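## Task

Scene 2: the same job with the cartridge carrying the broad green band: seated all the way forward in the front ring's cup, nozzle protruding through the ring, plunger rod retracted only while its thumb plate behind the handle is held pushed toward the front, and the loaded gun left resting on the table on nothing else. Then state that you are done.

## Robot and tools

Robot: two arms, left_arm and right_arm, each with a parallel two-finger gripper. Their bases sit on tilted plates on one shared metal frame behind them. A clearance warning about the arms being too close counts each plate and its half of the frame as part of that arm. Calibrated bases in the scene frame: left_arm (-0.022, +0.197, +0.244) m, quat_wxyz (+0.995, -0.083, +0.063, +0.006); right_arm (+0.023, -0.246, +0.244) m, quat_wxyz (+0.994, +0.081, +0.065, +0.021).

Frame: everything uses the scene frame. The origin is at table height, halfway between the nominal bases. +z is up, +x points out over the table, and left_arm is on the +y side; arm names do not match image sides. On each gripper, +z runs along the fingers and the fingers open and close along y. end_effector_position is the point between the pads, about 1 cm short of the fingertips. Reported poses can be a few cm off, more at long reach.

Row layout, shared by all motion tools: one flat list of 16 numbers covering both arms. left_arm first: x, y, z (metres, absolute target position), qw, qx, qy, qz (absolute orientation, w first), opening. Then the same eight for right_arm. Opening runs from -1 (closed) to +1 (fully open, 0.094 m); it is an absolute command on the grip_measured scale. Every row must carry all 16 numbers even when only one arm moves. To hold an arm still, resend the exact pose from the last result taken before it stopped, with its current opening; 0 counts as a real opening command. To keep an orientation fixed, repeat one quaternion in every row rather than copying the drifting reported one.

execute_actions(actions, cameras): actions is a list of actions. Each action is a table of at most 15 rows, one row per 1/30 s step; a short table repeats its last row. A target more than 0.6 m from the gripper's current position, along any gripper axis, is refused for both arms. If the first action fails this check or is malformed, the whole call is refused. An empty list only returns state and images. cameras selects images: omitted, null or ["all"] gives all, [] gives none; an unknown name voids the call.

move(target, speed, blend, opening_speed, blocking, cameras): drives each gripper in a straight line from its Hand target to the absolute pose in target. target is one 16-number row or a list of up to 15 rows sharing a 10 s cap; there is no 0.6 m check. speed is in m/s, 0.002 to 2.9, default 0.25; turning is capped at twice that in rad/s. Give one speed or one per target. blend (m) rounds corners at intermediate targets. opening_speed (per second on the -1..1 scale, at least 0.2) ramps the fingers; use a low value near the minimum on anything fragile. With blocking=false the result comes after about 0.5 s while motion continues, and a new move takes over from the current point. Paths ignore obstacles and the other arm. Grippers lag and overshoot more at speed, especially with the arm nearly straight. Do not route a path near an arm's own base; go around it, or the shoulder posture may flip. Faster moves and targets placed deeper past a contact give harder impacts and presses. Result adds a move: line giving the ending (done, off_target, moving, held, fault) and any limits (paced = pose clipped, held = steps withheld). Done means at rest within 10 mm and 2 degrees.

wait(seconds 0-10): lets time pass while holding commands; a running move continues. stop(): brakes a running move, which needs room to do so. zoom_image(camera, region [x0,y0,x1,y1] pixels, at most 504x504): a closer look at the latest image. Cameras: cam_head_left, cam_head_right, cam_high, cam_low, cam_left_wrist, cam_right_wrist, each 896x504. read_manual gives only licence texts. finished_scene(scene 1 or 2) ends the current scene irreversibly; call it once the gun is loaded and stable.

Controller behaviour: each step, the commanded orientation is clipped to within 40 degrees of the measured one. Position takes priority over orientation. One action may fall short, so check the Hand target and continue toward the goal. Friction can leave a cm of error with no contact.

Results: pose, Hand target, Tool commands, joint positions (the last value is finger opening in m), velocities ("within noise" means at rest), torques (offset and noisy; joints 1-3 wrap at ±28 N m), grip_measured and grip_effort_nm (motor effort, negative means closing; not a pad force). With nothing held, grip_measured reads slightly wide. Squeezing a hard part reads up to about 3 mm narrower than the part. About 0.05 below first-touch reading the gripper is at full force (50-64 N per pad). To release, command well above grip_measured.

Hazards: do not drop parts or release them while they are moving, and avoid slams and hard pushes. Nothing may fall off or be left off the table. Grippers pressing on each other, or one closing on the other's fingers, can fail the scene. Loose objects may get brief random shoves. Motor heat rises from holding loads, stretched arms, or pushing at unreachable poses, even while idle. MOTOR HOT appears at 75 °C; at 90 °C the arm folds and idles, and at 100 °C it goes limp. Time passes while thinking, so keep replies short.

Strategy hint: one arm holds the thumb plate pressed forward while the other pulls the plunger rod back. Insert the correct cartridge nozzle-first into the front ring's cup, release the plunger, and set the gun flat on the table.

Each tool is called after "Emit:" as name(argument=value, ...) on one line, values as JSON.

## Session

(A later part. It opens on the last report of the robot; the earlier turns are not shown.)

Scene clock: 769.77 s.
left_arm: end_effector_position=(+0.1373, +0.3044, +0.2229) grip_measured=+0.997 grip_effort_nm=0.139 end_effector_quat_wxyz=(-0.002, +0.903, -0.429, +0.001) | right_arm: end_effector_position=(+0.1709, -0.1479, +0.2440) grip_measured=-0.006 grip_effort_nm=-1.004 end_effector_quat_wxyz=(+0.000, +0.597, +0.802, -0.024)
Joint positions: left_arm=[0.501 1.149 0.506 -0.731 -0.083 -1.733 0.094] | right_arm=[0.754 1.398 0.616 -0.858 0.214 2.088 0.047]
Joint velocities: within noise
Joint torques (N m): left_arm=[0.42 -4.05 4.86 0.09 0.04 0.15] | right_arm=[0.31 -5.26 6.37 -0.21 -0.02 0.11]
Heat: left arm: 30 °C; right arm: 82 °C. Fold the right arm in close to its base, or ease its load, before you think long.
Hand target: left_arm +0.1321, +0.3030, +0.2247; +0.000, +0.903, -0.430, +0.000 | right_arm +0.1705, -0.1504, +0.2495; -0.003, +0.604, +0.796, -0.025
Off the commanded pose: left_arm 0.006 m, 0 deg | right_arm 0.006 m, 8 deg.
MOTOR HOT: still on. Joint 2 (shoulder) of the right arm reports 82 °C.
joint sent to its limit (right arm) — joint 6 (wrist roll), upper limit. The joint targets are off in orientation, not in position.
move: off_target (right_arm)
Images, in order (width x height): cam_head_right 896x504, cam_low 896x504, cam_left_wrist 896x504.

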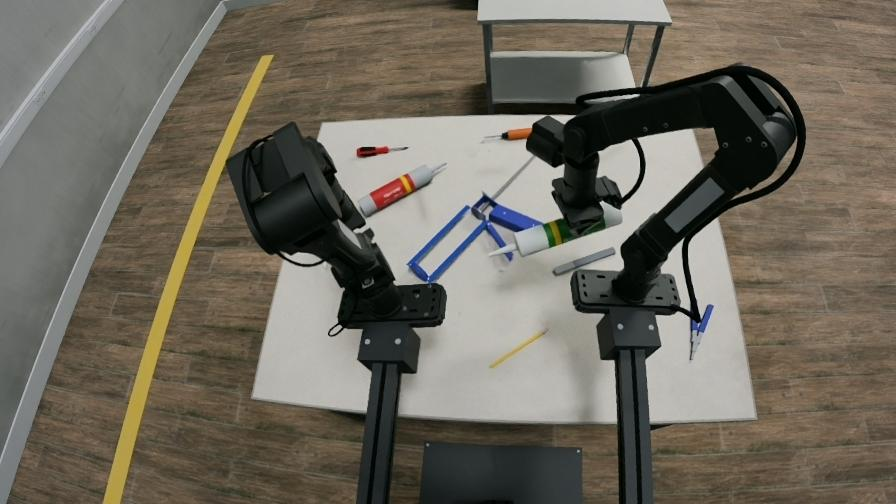

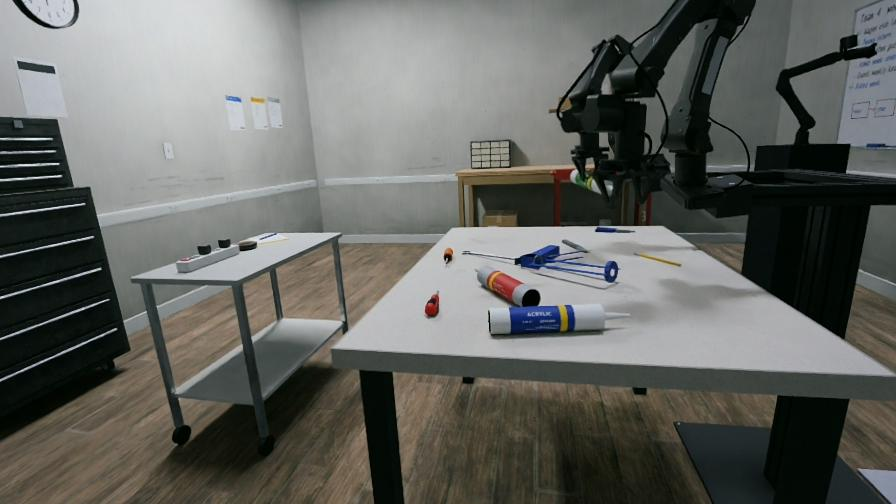

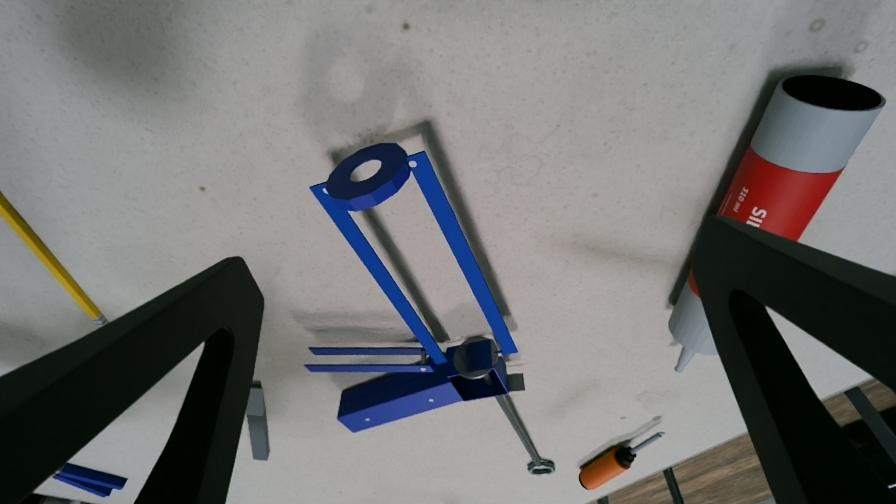

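Emit:
wait(seconds=8, cameras=[])

Emit:
move(target=[[0.132,0.303,0.225,0,0.9026,-0.4305,0,1,0.3050,0.0650,0.1350,0.0701,0.3247,0.9430,-0.0241,-0.15],[0.132,0.303,0.225,0,0.9026,-0.4305,0,1,0.3180,0.0880,0.1050,0.0701,0.3247,0.9430,-0.0241,-0.15],[0.132,0.303,0.225,0,0.9026,-0.4305,0,1,0.3190,0.0930,0.0960,0.0701,0.3247,0.9430,-0.0241,-0.15]], speed=[0.25,0.08,0.04], cameras=["cam_left_wrist","cam_low"])

Emit:
zoom_image(camera="cam_left_wrist", region=[330, 130, 530, 430])

Emit:
zoom_image(camera="cam_low", region=[560, 240, 630, 290])

Scene clock: 793.70 s.
left_arm: end_effector_position=(+0.1373, +0.3044, +0.2229) grip_measured=+0.997 grip_effort_nm=0.144 end_effector_quat_wxyz=(-0.002, +0.903, -0.429, +0.001) | right_arm: end_effector_position=(+0.1707, -0.1479, +0.2440) grip_measured=-0.006 grip_effort_nm=-1.004 end_effector_quat_wxyz=(+0.000, +0.597, +0.802, -0.024)
Joint positions: left_arm=[0.501 1.149 0.506 -0.731 -0.083 -1.733 0.094] | right_arm=[0.754 1.398 0.616 -0.858 0.213 2.089 0.047]
Joint velocities: within noise
Joint torques (N m): left_arm=[0.54 -4.12 4.67 0.09 0.01 0.14] | right_arm=[0.32 -5.24 6.37 -0.2 -0.02 0.11]
Heat: left arm: 29 °C; right arm: 68 °C.
Hand target: left_arm +0.1321, +0.3030, +0.2247; +0.000, +0.903, -0.430, +0.000 | right_arm +0.1705, -0.1504, +0.2495; -0.003, +0.604, +0.796, -0.025
Tool commands: left_gripper/opening=+1.0 right_gripper/opening=-0.15
Off the commanded pose: left_arm 0.006 m, 0 deg | right_arm 0.006 m, 8 deg.
MOTOR HOT: cleared for the motors of the right arm.
wait: 8.00 s; at rest from the start
No camera images: "cameras" was empty.

Scene clock: 796.33 s.
left_arm: end_effector_position=(+0.1373, +0.3044, +0.2229) grip_measured=+0.997 grip_effort_nm=0.154 end_effector_quat_wxyz=(-0.002, +0.903, -0.429, +0.001) | right_arm: end_effector_position=(+0.3148, +0.0857, +0.0868) grip_measured=-0.006 grip_effort_nm=-1.009 end_effector_quat_wxyz=(+0.054, +0.333, +0.941, -0.024)
Joint positions: left_arm=[0.501 1.149 0.506 -0.731 -0.083 -1.733 0.094] | right_arm=[0.857 2.679 1.729 -0.674 0.322 1.586 0.047]
Joint velocities: within noise
Joint torques (N m): left_arm=[0.53 -4.01 4.72 0.08 0.01 0.12] | right_arm=[4.48 -12.46 8.13 -0.1 0.33 -0.02]
Heat: left arm: 29 °C; right arm: 68 °C.
Hand target: left_arm +0.1321, +0.3030, +0.2247; +0.000, +0.903, -0.430, +0.000 | right_arm +0.3188, +0.0930, +0.0960; +0.070, +0.325, +0.943, -0.023
Off the commanded pose: left_arm 0.006 m, 0 deg | right_arm 0.012 m, 2 deg.
move: off_target (right_arm)
Images, in order (width x height): cam_low 896x504, cam_left_wrist 896x504.

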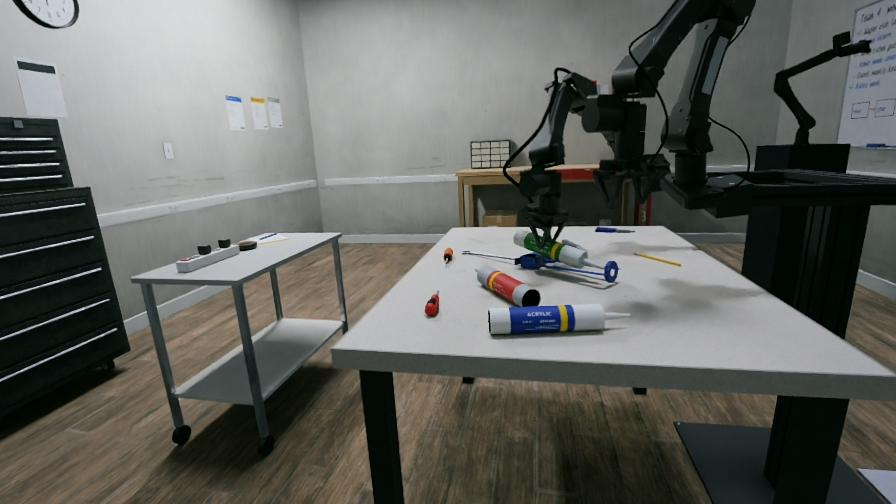

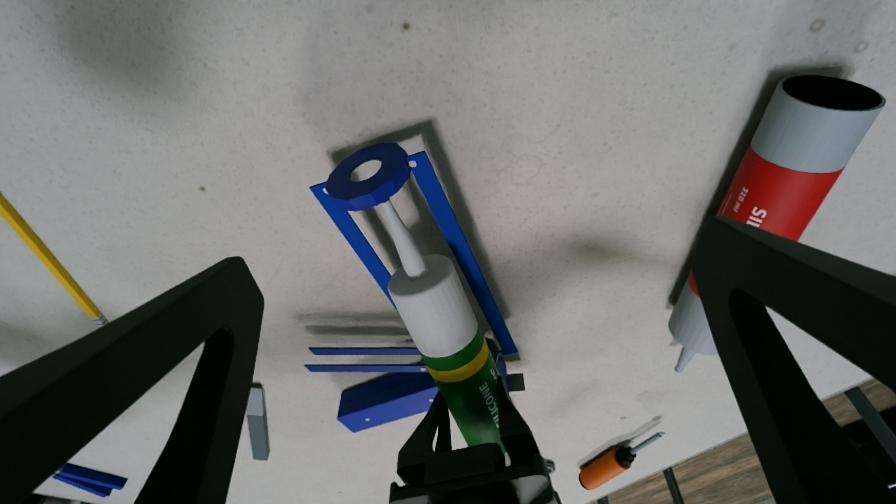

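Scaled by 1.680 from the camera's 896x504 image, which has a finer 1280x720 frame.

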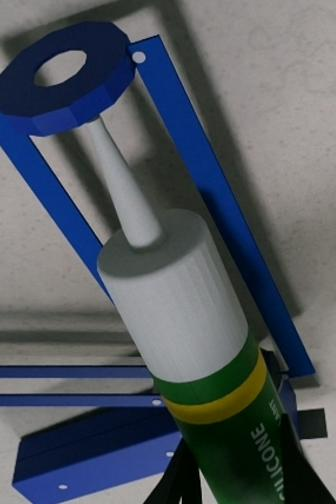

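Scaled by 7.200 from the camera's 896x504 image, which has a finer 1280x720 frame.

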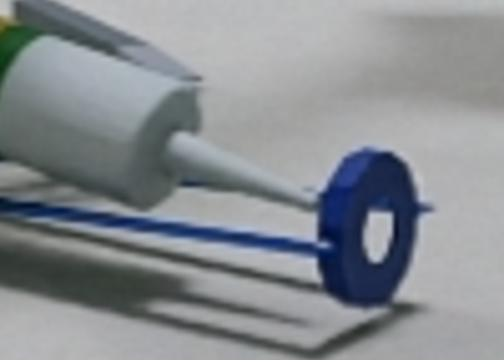

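Emit:
move(target=[[0.132,0.303,0.225,0,0.9026,-0.4305,0,1,0.3190,0.0930,0.0960,0.0852,0.3160,0.9445,-0.0285,-0.15]], speed=0.05, cameras=["cam_left_wrist","cam_low"])

Emit:
zoom_image(camera="cam_left_wrist", region=[330, 130, 530, 430])

Emit:
zoom_image(camera="cam_low", region=[560, 240, 630, 290])

Scene clock: 807.20 s.
left_arm: end_effector_position=(+0.1373, +0.3044, +0.2229) grip_measured=+0.997 grip_effort_nm=0.144 end_effector_quat_wxyz=(-0.002, +0.903, -0.429, +0.001) | right_arm: end_effector_position=(+0.3175, +0.0837, +0.0878) grip_measured=-0.006 grip_effort_nm=-1.009 end_effector_quat_wxyz=(+0.067, +0.328, +0.942, -0.029)
Joint positions: left_arm=[0.501 1.149 0.506 -0.731 -0.083 -1.733 0.094] | right_arm=[0.861 2.679 1.729 -0.675 0.35 1.581 0.047]
Joint velocities: within noise
Joint torques (N m): left_arm=[0.53 -4.22 4.85 0.09 0.03 0.12] | right_arm=[5.14 -12.18 7.97 -0.03 0.39 0]
Heat: left arm: 29 °C; right arm: 70 °C.
Hand target: left_arm +0.1321, +0.3030, +0.2247; +0.000, +0.903, -0.430, +0.000 | right_arm +0.3187, +0.0930, +0.0961; +0.085, +0.316, +0.945, -0.027
Off the commanded pose: left_arm 0.006 m, 0 deg | right_arm 0.012 m, 2 deg.
move: off_target (right_arm)
Images, in order (width x height): cam_low 896x504, cam_left_wrist 896x504.

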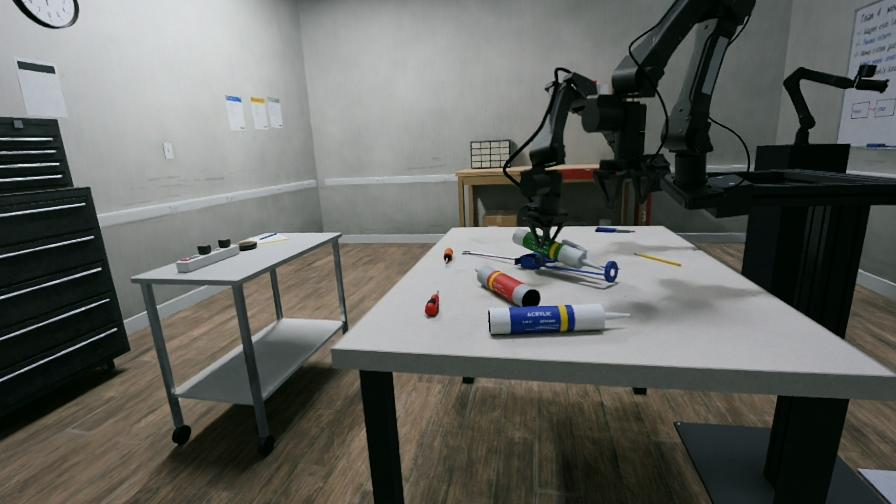

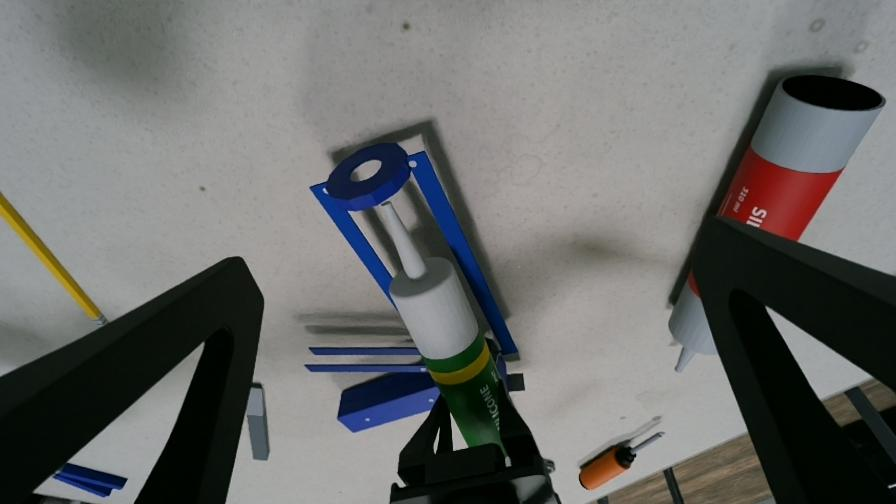

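Scaled by 1.680 from the camera's 896x504 image, which has a finer 1280x720 frame.

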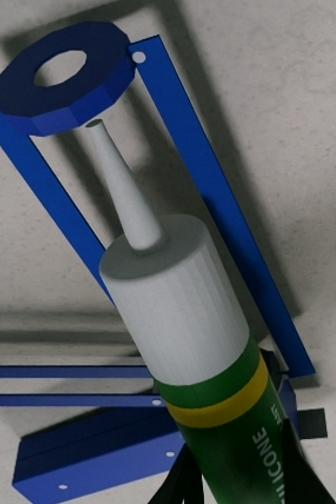

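Scaled by 7.200 from the camera's 896x504 image, which has a finer 1280x720 frame.

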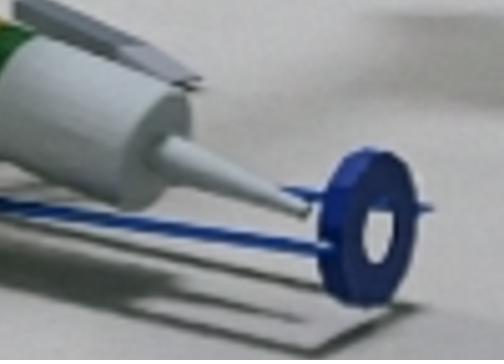

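Emit:
move(target=[[0.132,0.303,0.225,0,0.9026,-0.4305,0,1,0.3020,0.1040,0.0920,0.0852,0.3160,0.9445,-0.0285,-0.15]], speed=0.05, cameras=["cam_left_wrist","cam_low"])

Emit:
zoom_image(camera="cam_left_wrist", region=[330, 130, 530, 430])

Emit:
zoom_image(camera="cam_low", region=[560, 240, 630, 290])

Scene clock: 812.93 s.
left_arm: end_effector_position=(+0.1373, +0.3044, +0.2229) grip_measured=+0.997 grip_effort_nm=0.149 end_effector_quat_wxyz=(-0.002, +0.903, -0.429, +0.001) | right_arm: end_effector_position=(+0.2996, +0.0958, +0.0834) grip_measured=-0.006 grip_effort_nm=-1.009 end_effector_quat_wxyz=(+0.070, +0.320, +0.945, -0.030)
Joint positions: left_arm=[0.501 1.149 0.506 -0.731 -0.083 -1.733 0.094] | right_arm=[0.908 2.703 1.736 -0.675 0.353 1.614 0.047]
Joint velocities: within noise
Joint torques (N m): left_arm=[0.53 -4.15 4.86 0.11 0 0.16] | right_arm=[4.6 -12.45 7.98 -0.09 0.33 0.13]
Heat: left arm: 29 °C; right arm: 71 °C.
Hand target: left_arm +0.1321, +0.3030, +0.2247; +0.000, +0.903, -0.430, +0.000 | right_arm +0.3019, +0.1040, +0.0921; +0.085, +0.316, +0.945, -0.027
Off the commanded pose: left_arm 0.006 m, 0 deg | right_arm 0.012 m, 2 deg.
move: off_target (right_arm)
Images, in order (width x height): cam_low 896x504, cam_left_wrist 896x504.

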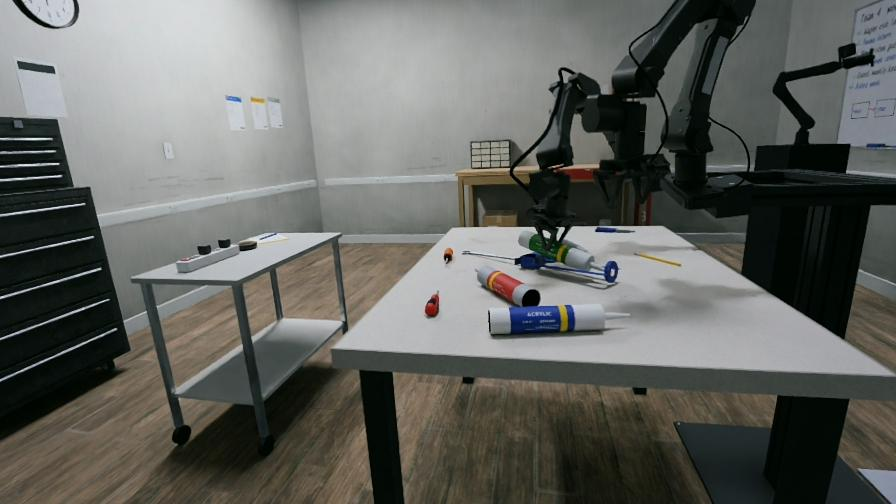

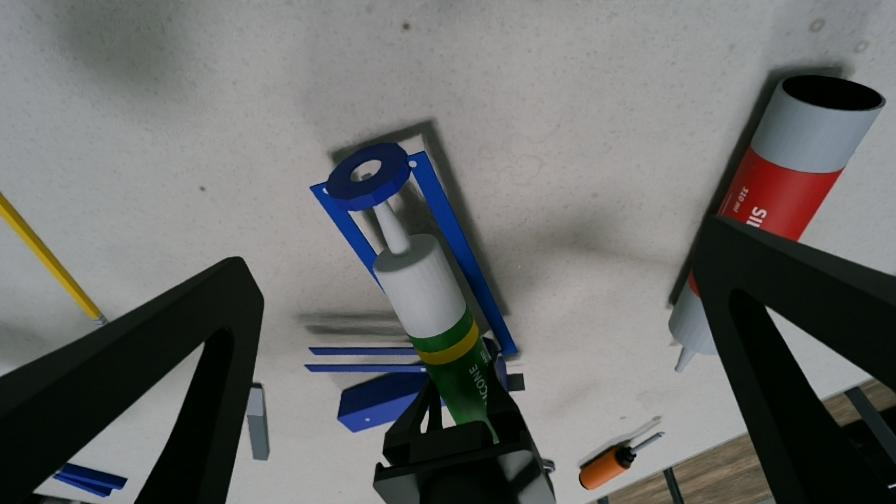

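Scaled by 1.680 from the camera's 896x504 image, which has a finer 1280x720 frame.

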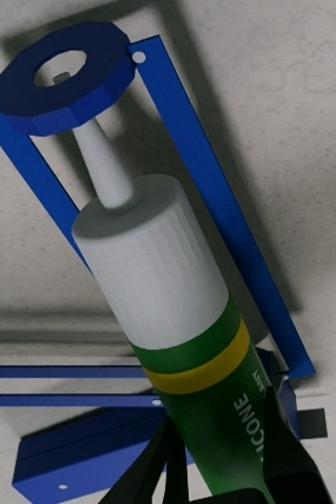

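Scaled by 7.200 from the camera's 896x504 image, which has a finer 1280x720 frame.

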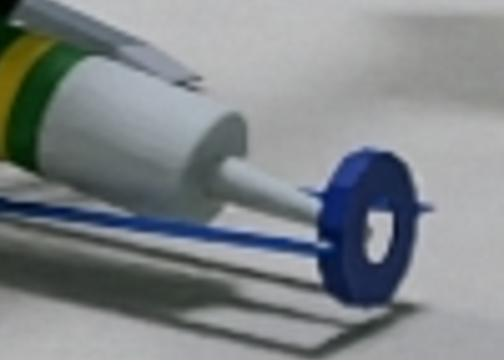

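Emit:
move(target=[[0.132,0.303,0.225,0,0.9026,-0.4305,0,1,0.2905,0.1133,0.0905,0.0852,0.3160,0.9445,-0.0285,-0.15]], speed=0.05, cameras=["cam_left_wrist","cam_low"])

Emit:
zoom_image(camera="cam_left_wrist", region=[330, 130, 530, 430])

Emit:
zoom_image(camera="cam_low", region=[560, 240, 630, 290])

Scene clock: 819.17 s.
left_arm: end_effector_position=(+0.1373, +0.3044, +0.2229) grip_measured=+0.997 grip_effort_nm=0.144 end_effector_quat_wxyz=(-0.002, +0.903, -0.429, +0.001) | right_arm: end_effector_position=(+0.2894, +0.1055, +0.0819) grip_measured=-0.006 grip_effort_nm=-1.009 end_effector_quat_wxyz=(+0.071, +0.320, +0.944, -0.029)
Joint positions: left_arm=[0.501 1.149 0.506 -0.731 -0.083 -1.733 0.094] | right_arm=[0.939 2.721 1.754 -0.683 0.353 1.647 0.047]
Joint velocities: within noise
Joint torques (N m): left_arm=[0.39 -4.11 4.9 0.08 0.03 0.15] | right_arm=[4.68 -12.51 7.97 -0.13 0.34 0.08]
Heat: left arm: 29 °C; right arm: 73 °C.
Hand target: left_arm +0.1321, +0.3030, +0.2247; +0.000, +0.903, -0.430, +0.000 | right_arm +0.2903, +0.1133, +0.0906; +0.085, +0.316, +0.945, -0.027
Off the commanded pose: left_arm 0.006 m, 0 deg | right_arm 0.012 m, 2 deg.
move: off_target (right_arm)
Images, in order (width x height): cam_low 896x504, cam_left_wrist 896x504.

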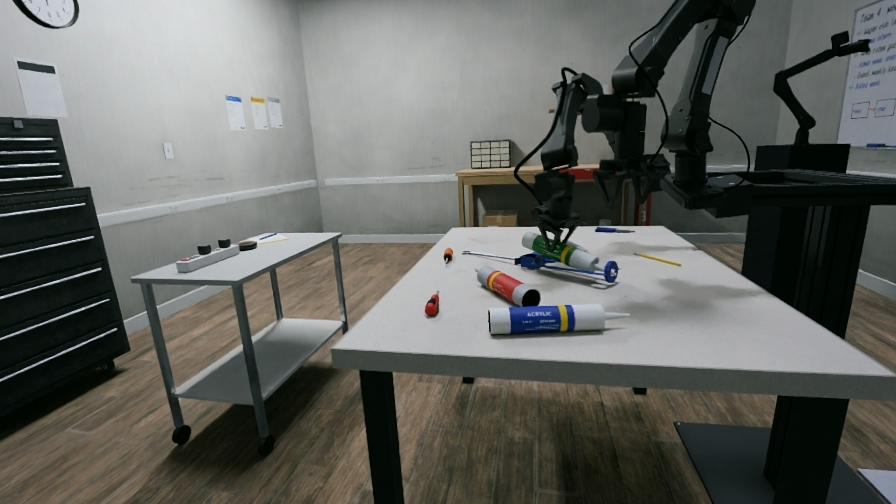

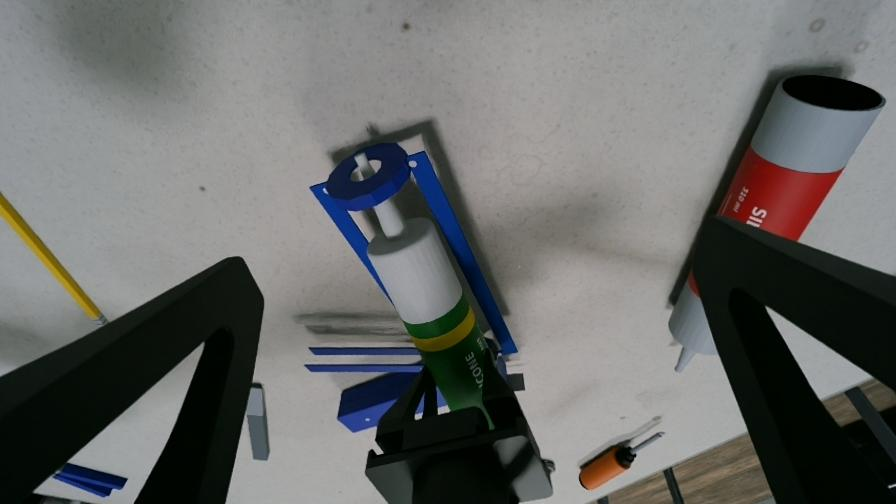

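Scaled by 1.680 from the camera's 896x504 image, which has a finer 1280x720 frame.

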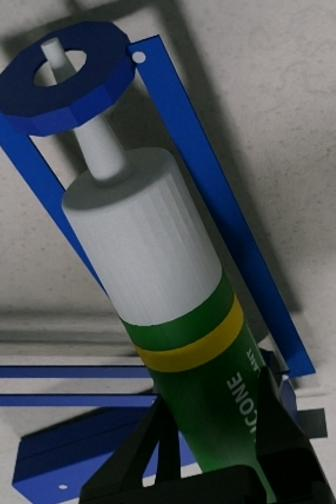

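Scaled by 7.200 from the camera's 896x504 image, which has a finer 1280x720 frame.

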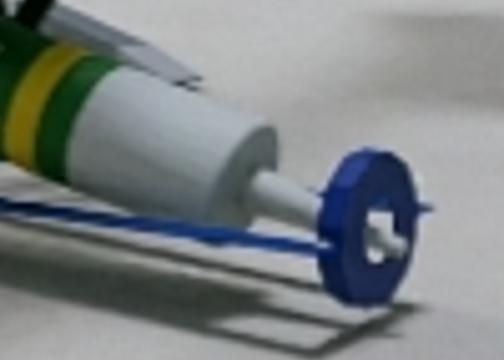

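Emit:
move(target=[[0.132,0.303,0.225,0,0.9026,-0.4305,0,1,0.2798,0.1238,0.0870,0.0852,0.3160,0.9445,-0.0285,-0.15]], speed=0.05, cameras=["cam_left_wrist","cam_low"])

Emit:
zoom_image(camera="cam_left_wrist", region=[330, 130, 530, 430])

Emit:
zoom_image(camera="cam_low", region=[560, 240, 630, 290])

Scene clock: 824.37 s.
left_arm: end_effector_position=(+0.1373, +0.3044, +0.2229) grip_measured=+0.997 grip_effort_nm=0.149 end_effector_quat_wxyz=(-0.002, +0.903, -0.429, +0.001) | right_arm: end_effector_position=(+0.2792, +0.1155, +0.0782) grip_measured=-0.006 grip_effort_nm=-1.004 end_effector_quat_wxyz=(+0.072, +0.320, +0.944, -0.030)
Joint positions: left_arm=[0.501 1.149 0.506 -0.731 -0.083 -1.733 0.094] | right_arm=[0.969 2.752 1.788 -0.699 0.353 1.679 0.047]
Joint velocities: within noise
Joint torques (N m): left_arm=[0.62 -4.08 4.75 0.14 0.03 0.15] | right_arm=[4.72 -12.68 8.06 -0.14 0.3 0.11]
Heat: left arm: 29 °C; right arm: 72 °C.
Hand target: left_arm +0.1321, +0.3030, +0.2247; +0.000, +0.903, -0.430, +0.000 | right_arm +0.2796, +0.1238, +0.0871; +0.085, +0.316, +0.945, -0.027
Off the commanded pose: left_arm 0.006 m, 0 deg | right_arm 0.012 m, 2 deg.
move: off_target (right_arm)
Images, in order (width x height): cam_low 896x504, cam_left_wrist 896x504.

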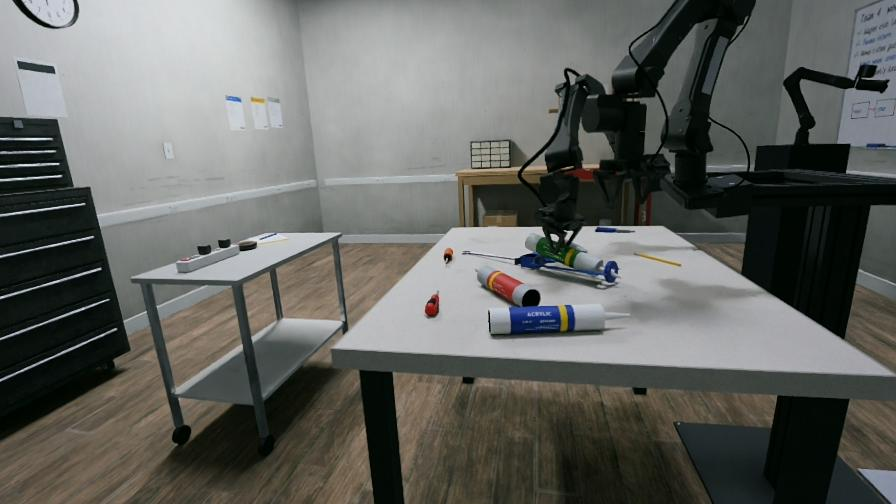

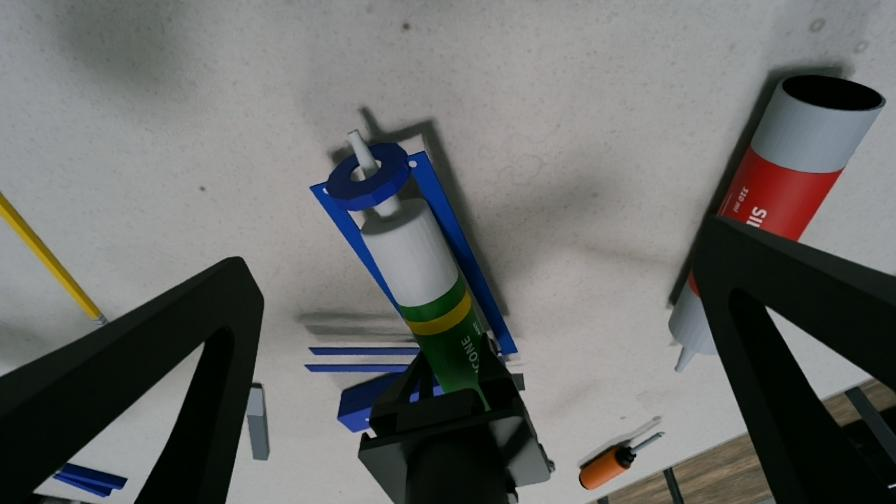

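Scaled by 1.680 from the camera's 896x504 image, which has a finer 1280x720 frame.

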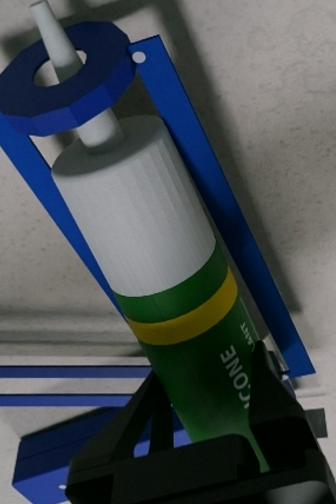

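Scaled by 7.200 from the camera's 896x504 image, which has a finer 1280x720 frame.

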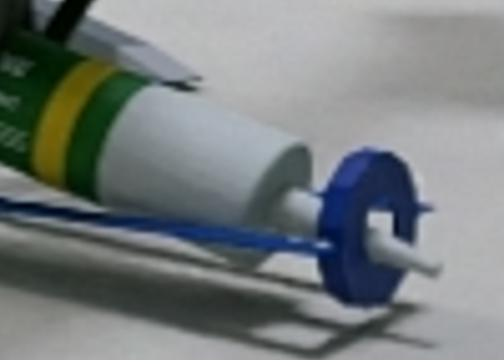

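Emit:
move(target=[[0.132,0.303,0.225,0,0.9026,-0.4305,0,1,0.2710,0.1320,0.0853,0.0852,0.3160,0.9445,-0.0285,-0.15]], speed=0.05, cameras=["cam_left_wrist","cam_low"])

Emit:
zoom_image(camera="cam_left_wrist", region=[330, 120, 530, 420])

Emit:
zoom_image(camera="cam_low", region=[510, 220, 630, 300])

Scene clock: 829.97 s.
left_arm: end_effector_position=(+0.1373, +0.3044, +0.2229) grip_measured=+0.997 grip_effort_nm=0.144 end_effector_quat_wxyz=(-0.002, +0.903, -0.429, +0.001) | right_arm: end_effector_position=(+0.2707, +0.1222, +0.0764) grip_measured=-0.006 grip_effort_nm=-1.004 end_effector_quat_wxyz=(+0.073, +0.319, +0.944, -0.033)
Joint positions: left_arm=[0.501 1.149 0.506 -0.731 -0.083 -1.733 0.094] | right_arm=[0.993 2.774 1.816 -0.719 0.353 1.703 0.047]
Joint velocities: within noise
Joint torques (N m): left_arm=[0.47 -4.12 4.88 0.09 0.02 0.13] | right_arm=[4.74 -12.7 8.08 -0.1 0.28 0.15]
Heat: left arm: 29 °C; right arm: 73 °C.
Hand target: left_arm +0.1321, +0.3030, +0.2247; +0.000, +0.903, -0.430, +0.000 | right_arm +0.2707, +0.1319, +0.0854; +0.085, +0.316, +0.945, -0.028
Off the commanded pose: left_arm 0.006 m, 0 deg | right_arm 0.013 m, 2 deg.
move: off_target (right_arm)
Images, in order (width x height): cam_low 896x504, cam_left_wrist 896x504.

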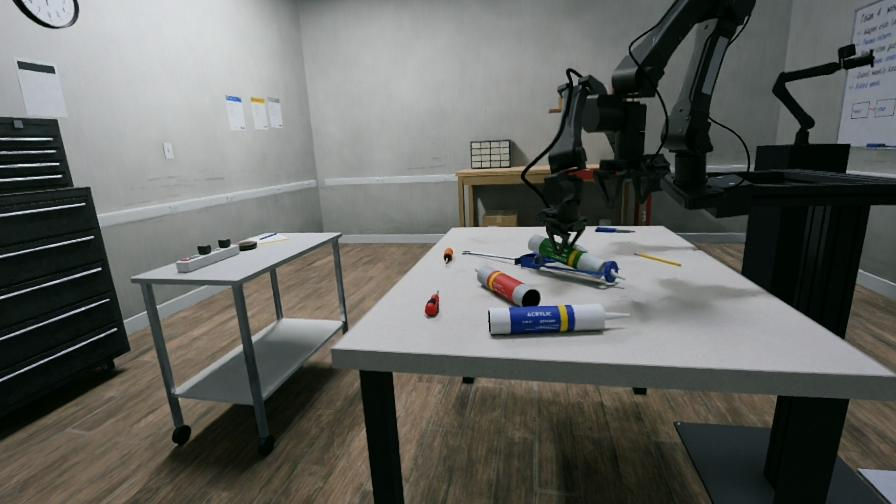

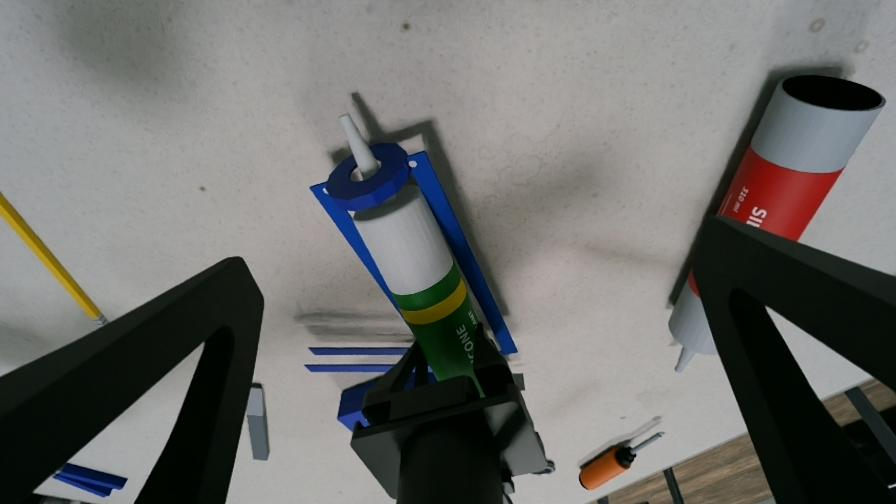

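Scaled by 1.680 from the camera's 896x504 image, which has a finer 1280x720 frame.

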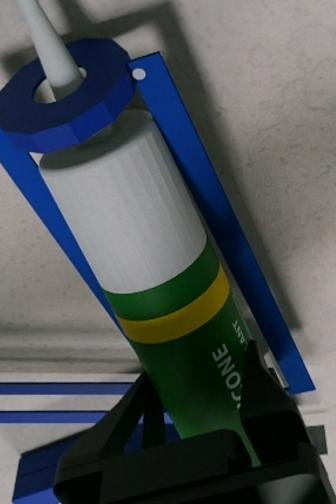

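Scaled by 4.200 from the camera's 896x504 image, which has a finer 1280x720 frame.

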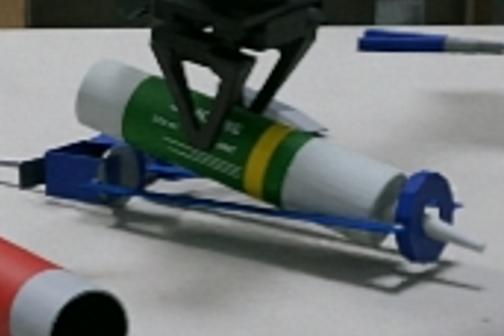

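Emit:
move(target=[[0.132,0.303,0.225,0,0.9026,-0.4305,0,1,0.2663,0.1358,0.0838,0.0852,0.3160,0.9445,-0.0285,-0.15]], speed=0.05, cameras=["cam_left_wrist","cam_low","cam_head_right"])

Emit:
zoom_image(camera="cam_left_wrist", region=[330, 120, 530, 420])

Emit:
zoom_image(camera="cam_low", region=[510, 220, 630, 300])

Emit:
zoom_image(camera="cam_head_right", region=[390, 170, 560, 290])

Scene clock: 836.00 s.
left_arm: end_effector_position=(+0.1373, +0.3044, +0.2229) grip_measured=+0.997 grip_effort_nm=0.139 end_effector_quat_wxyz=(-0.002, +0.903, -0.429, +0.001) | right_arm: end_effector_position=(+0.2669, +0.1251, +0.0751) grip_measured=-0.006 grip_effort_nm=-1.004 end_effector_quat_wxyz=(+0.073, +0.319, +0.944, -0.034)
Joint positions: left_arm=[0.501 1.149 0.506 -0.731 -0.083 -1.733 0.094] | right_arm=[1.003 2.785 1.828 -0.727 0.353 1.716 0.047]
Joint velocities: within noise
Joint torques (N m): left_arm=[0.53 -4.16 4.97 0.08 0.01 0.15] | right_arm=[4.94 -12.74 8.21 -0.06 0.24 0.15]
Heat: left arm: 29 °C; right arm: 74 °C.
Hand target: left_arm +0.1321, +0.3030, +0.2247; +0.000, +0.903, -0.430, +0.000 | right_arm +0.2661, +0.1357, +0.0839; +0.085, +0.316, +0.945, -0.027
Off the commanded pose: left_arm 0.006 m, 0 deg | right_arm 0.014 m, 2 deg.
move: off_target (right_arm)
Images, in order (width x height): cam_head_right 896x504, cam_low 896x504, cam_left_wrist 896x504.

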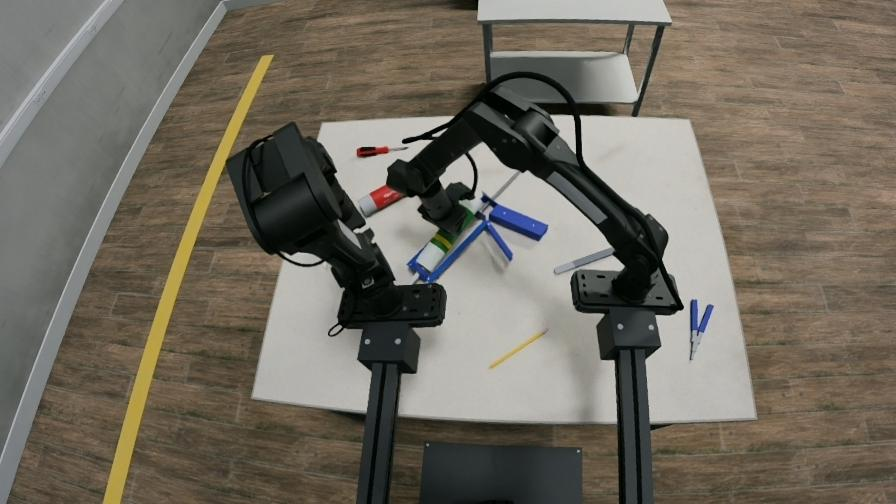

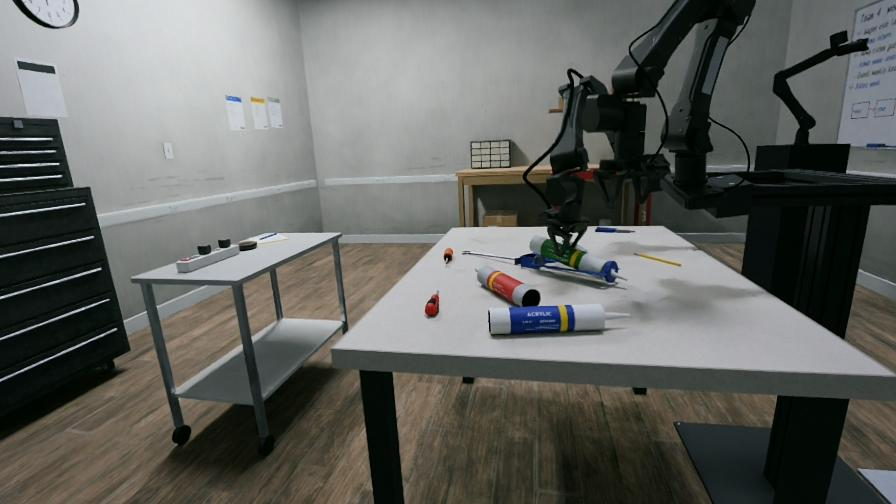

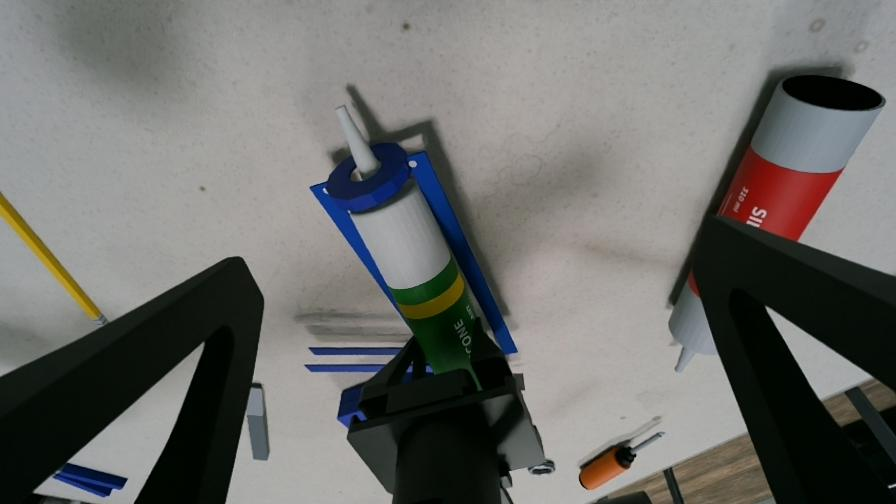

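Scaled by 1.680 from the camera's 896x504 image, which has a finer 1280x720 frame.

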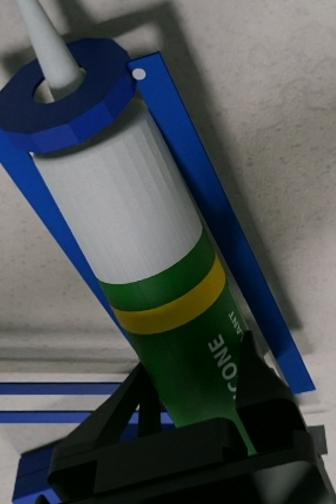

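Scaled by 4.200 from the camera's 896x504 image, which has a finer 1280x720 frame.

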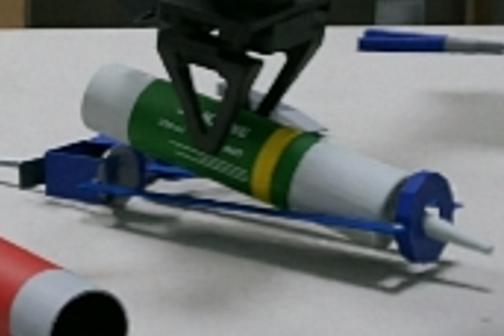

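Scaled by 2.965 from the camera's 896x504 image, which has a finer 1280x720 frame.

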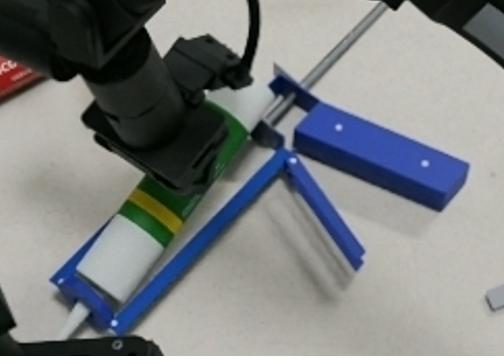

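Emit:
move(target=[[0.132,0.303,0.225,0,0.9026,-0.4305,0,1,0.2612,0.1398,0.0822,0.0810,0.3310,0.9400,-0.0290,-0.15]], speed=0.05, cameras=["cam_left_wrist","cam_low","cam_head_right"])

Emit:
zoom_image(camera="cam_left_wrist", region=[330, 120, 530, 420])

Emit:
zoom_image(camera="cam_low", region=[510, 220, 630, 300])

Emit:
zoom_image(camera="cam_head_right", region=[390, 170, 560, 290])

Scene clock: 843.00 s.
left_arm: end_effector_position=(+0.1373, +0.3044, +0.2229) grip_measured=+0.997 grip_effort_nm=0.149 end_effector_quat_wxyz=(-0.002, +0.903, -0.429, +0.001) | right_arm: end_effector_position=(+0.2630, +0.1285, +0.0738) grip_measured=-0.006 grip_effort_nm=-1.009 end_effector_quat_wxyz=(+0.072, +0.333, +0.939, -0.036)
Joint positions: left_arm=[0.501 1.149 0.506 -0.731 -0.083 -1.733 0.094] | right_arm=[1.013 2.8 1.851 -0.744 0.349 1.758 0.047]
Joint velocities: within noise
Joint torques (N m): left_arm=[0.59 -3.86 4.83 0.1 0.01 0.17] | right_arm=[4.94 -12.79 8.13 -0.11 0.21 0.16]
Heat: left arm: 29 °C; right arm: 73 °C.
Hand target: left_arm +0.1321, +0.3030, +0.2247; +0.000, +0.903, -0.430, +0.000 | right_arm +0.2610, +0.1396, +0.0822; +0.081, +0.331, +0.940, -0.028
Off the commanded pose: left_arm 0.006 m, 0 deg | right_arm 0.014 m, 1 deg.
move: off_target (right_arm)
Images, in order (width x height): cam_head_right 896x504, cam_low 896x504, cam_left_wrist 896x504.

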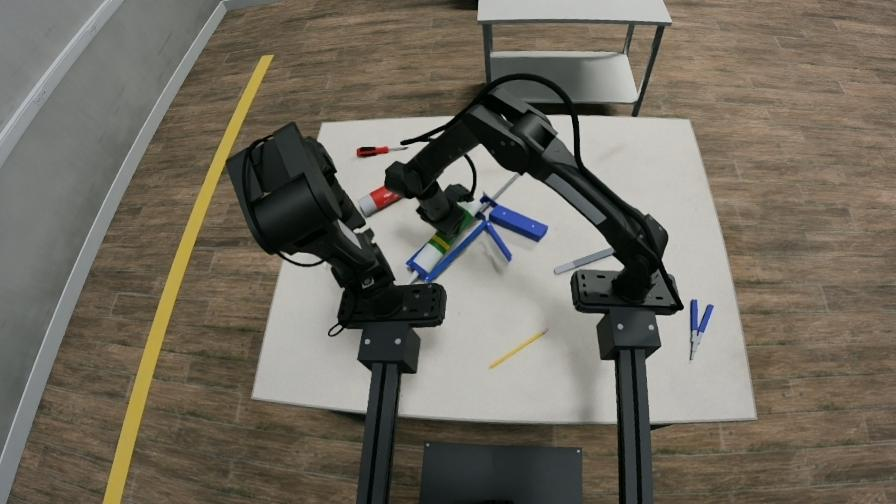

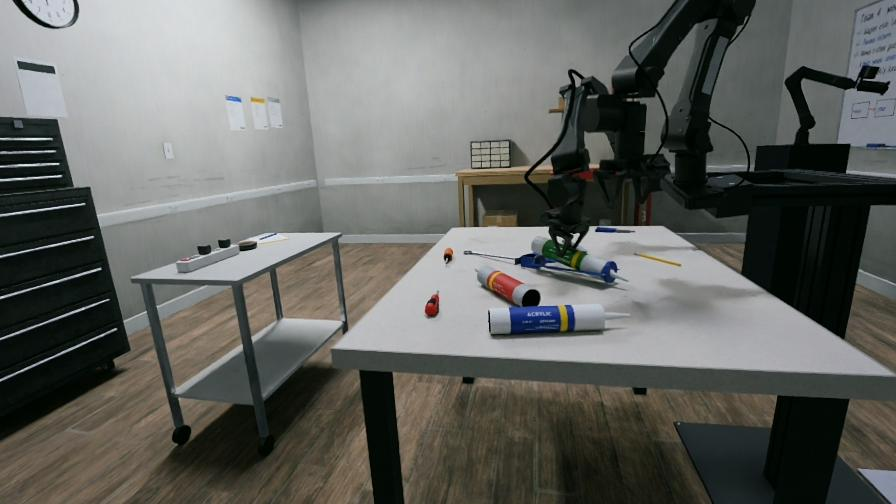

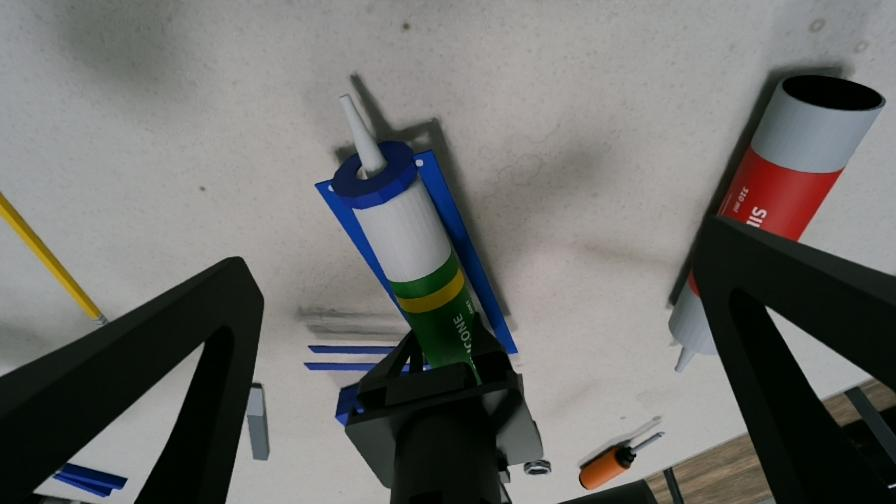

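Scaled by 1.680 from the camera's 896x504 image, which has a finer 1280x720 frame.

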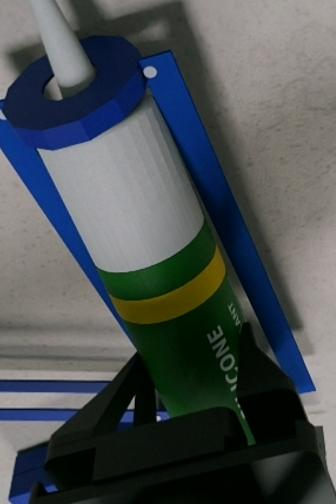

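Scaled by 4.200 from the camera's 896x504 image, which has a finer 1280x720 frame.

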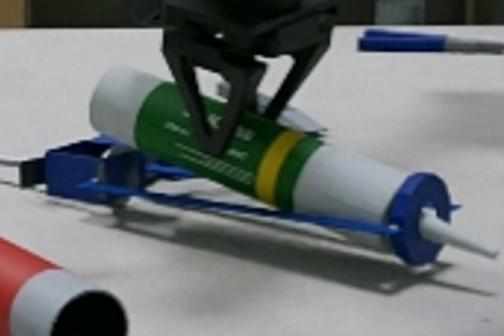

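Scaled by 2.965 from the camera's 896x504 image, which has a finer 1280x720 frame.

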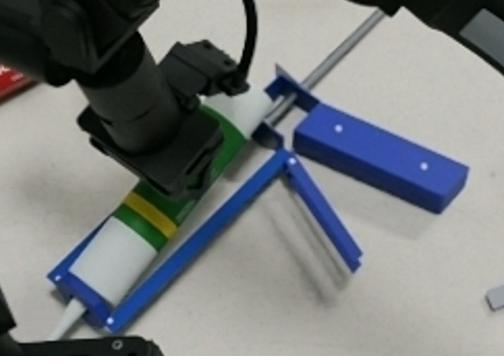

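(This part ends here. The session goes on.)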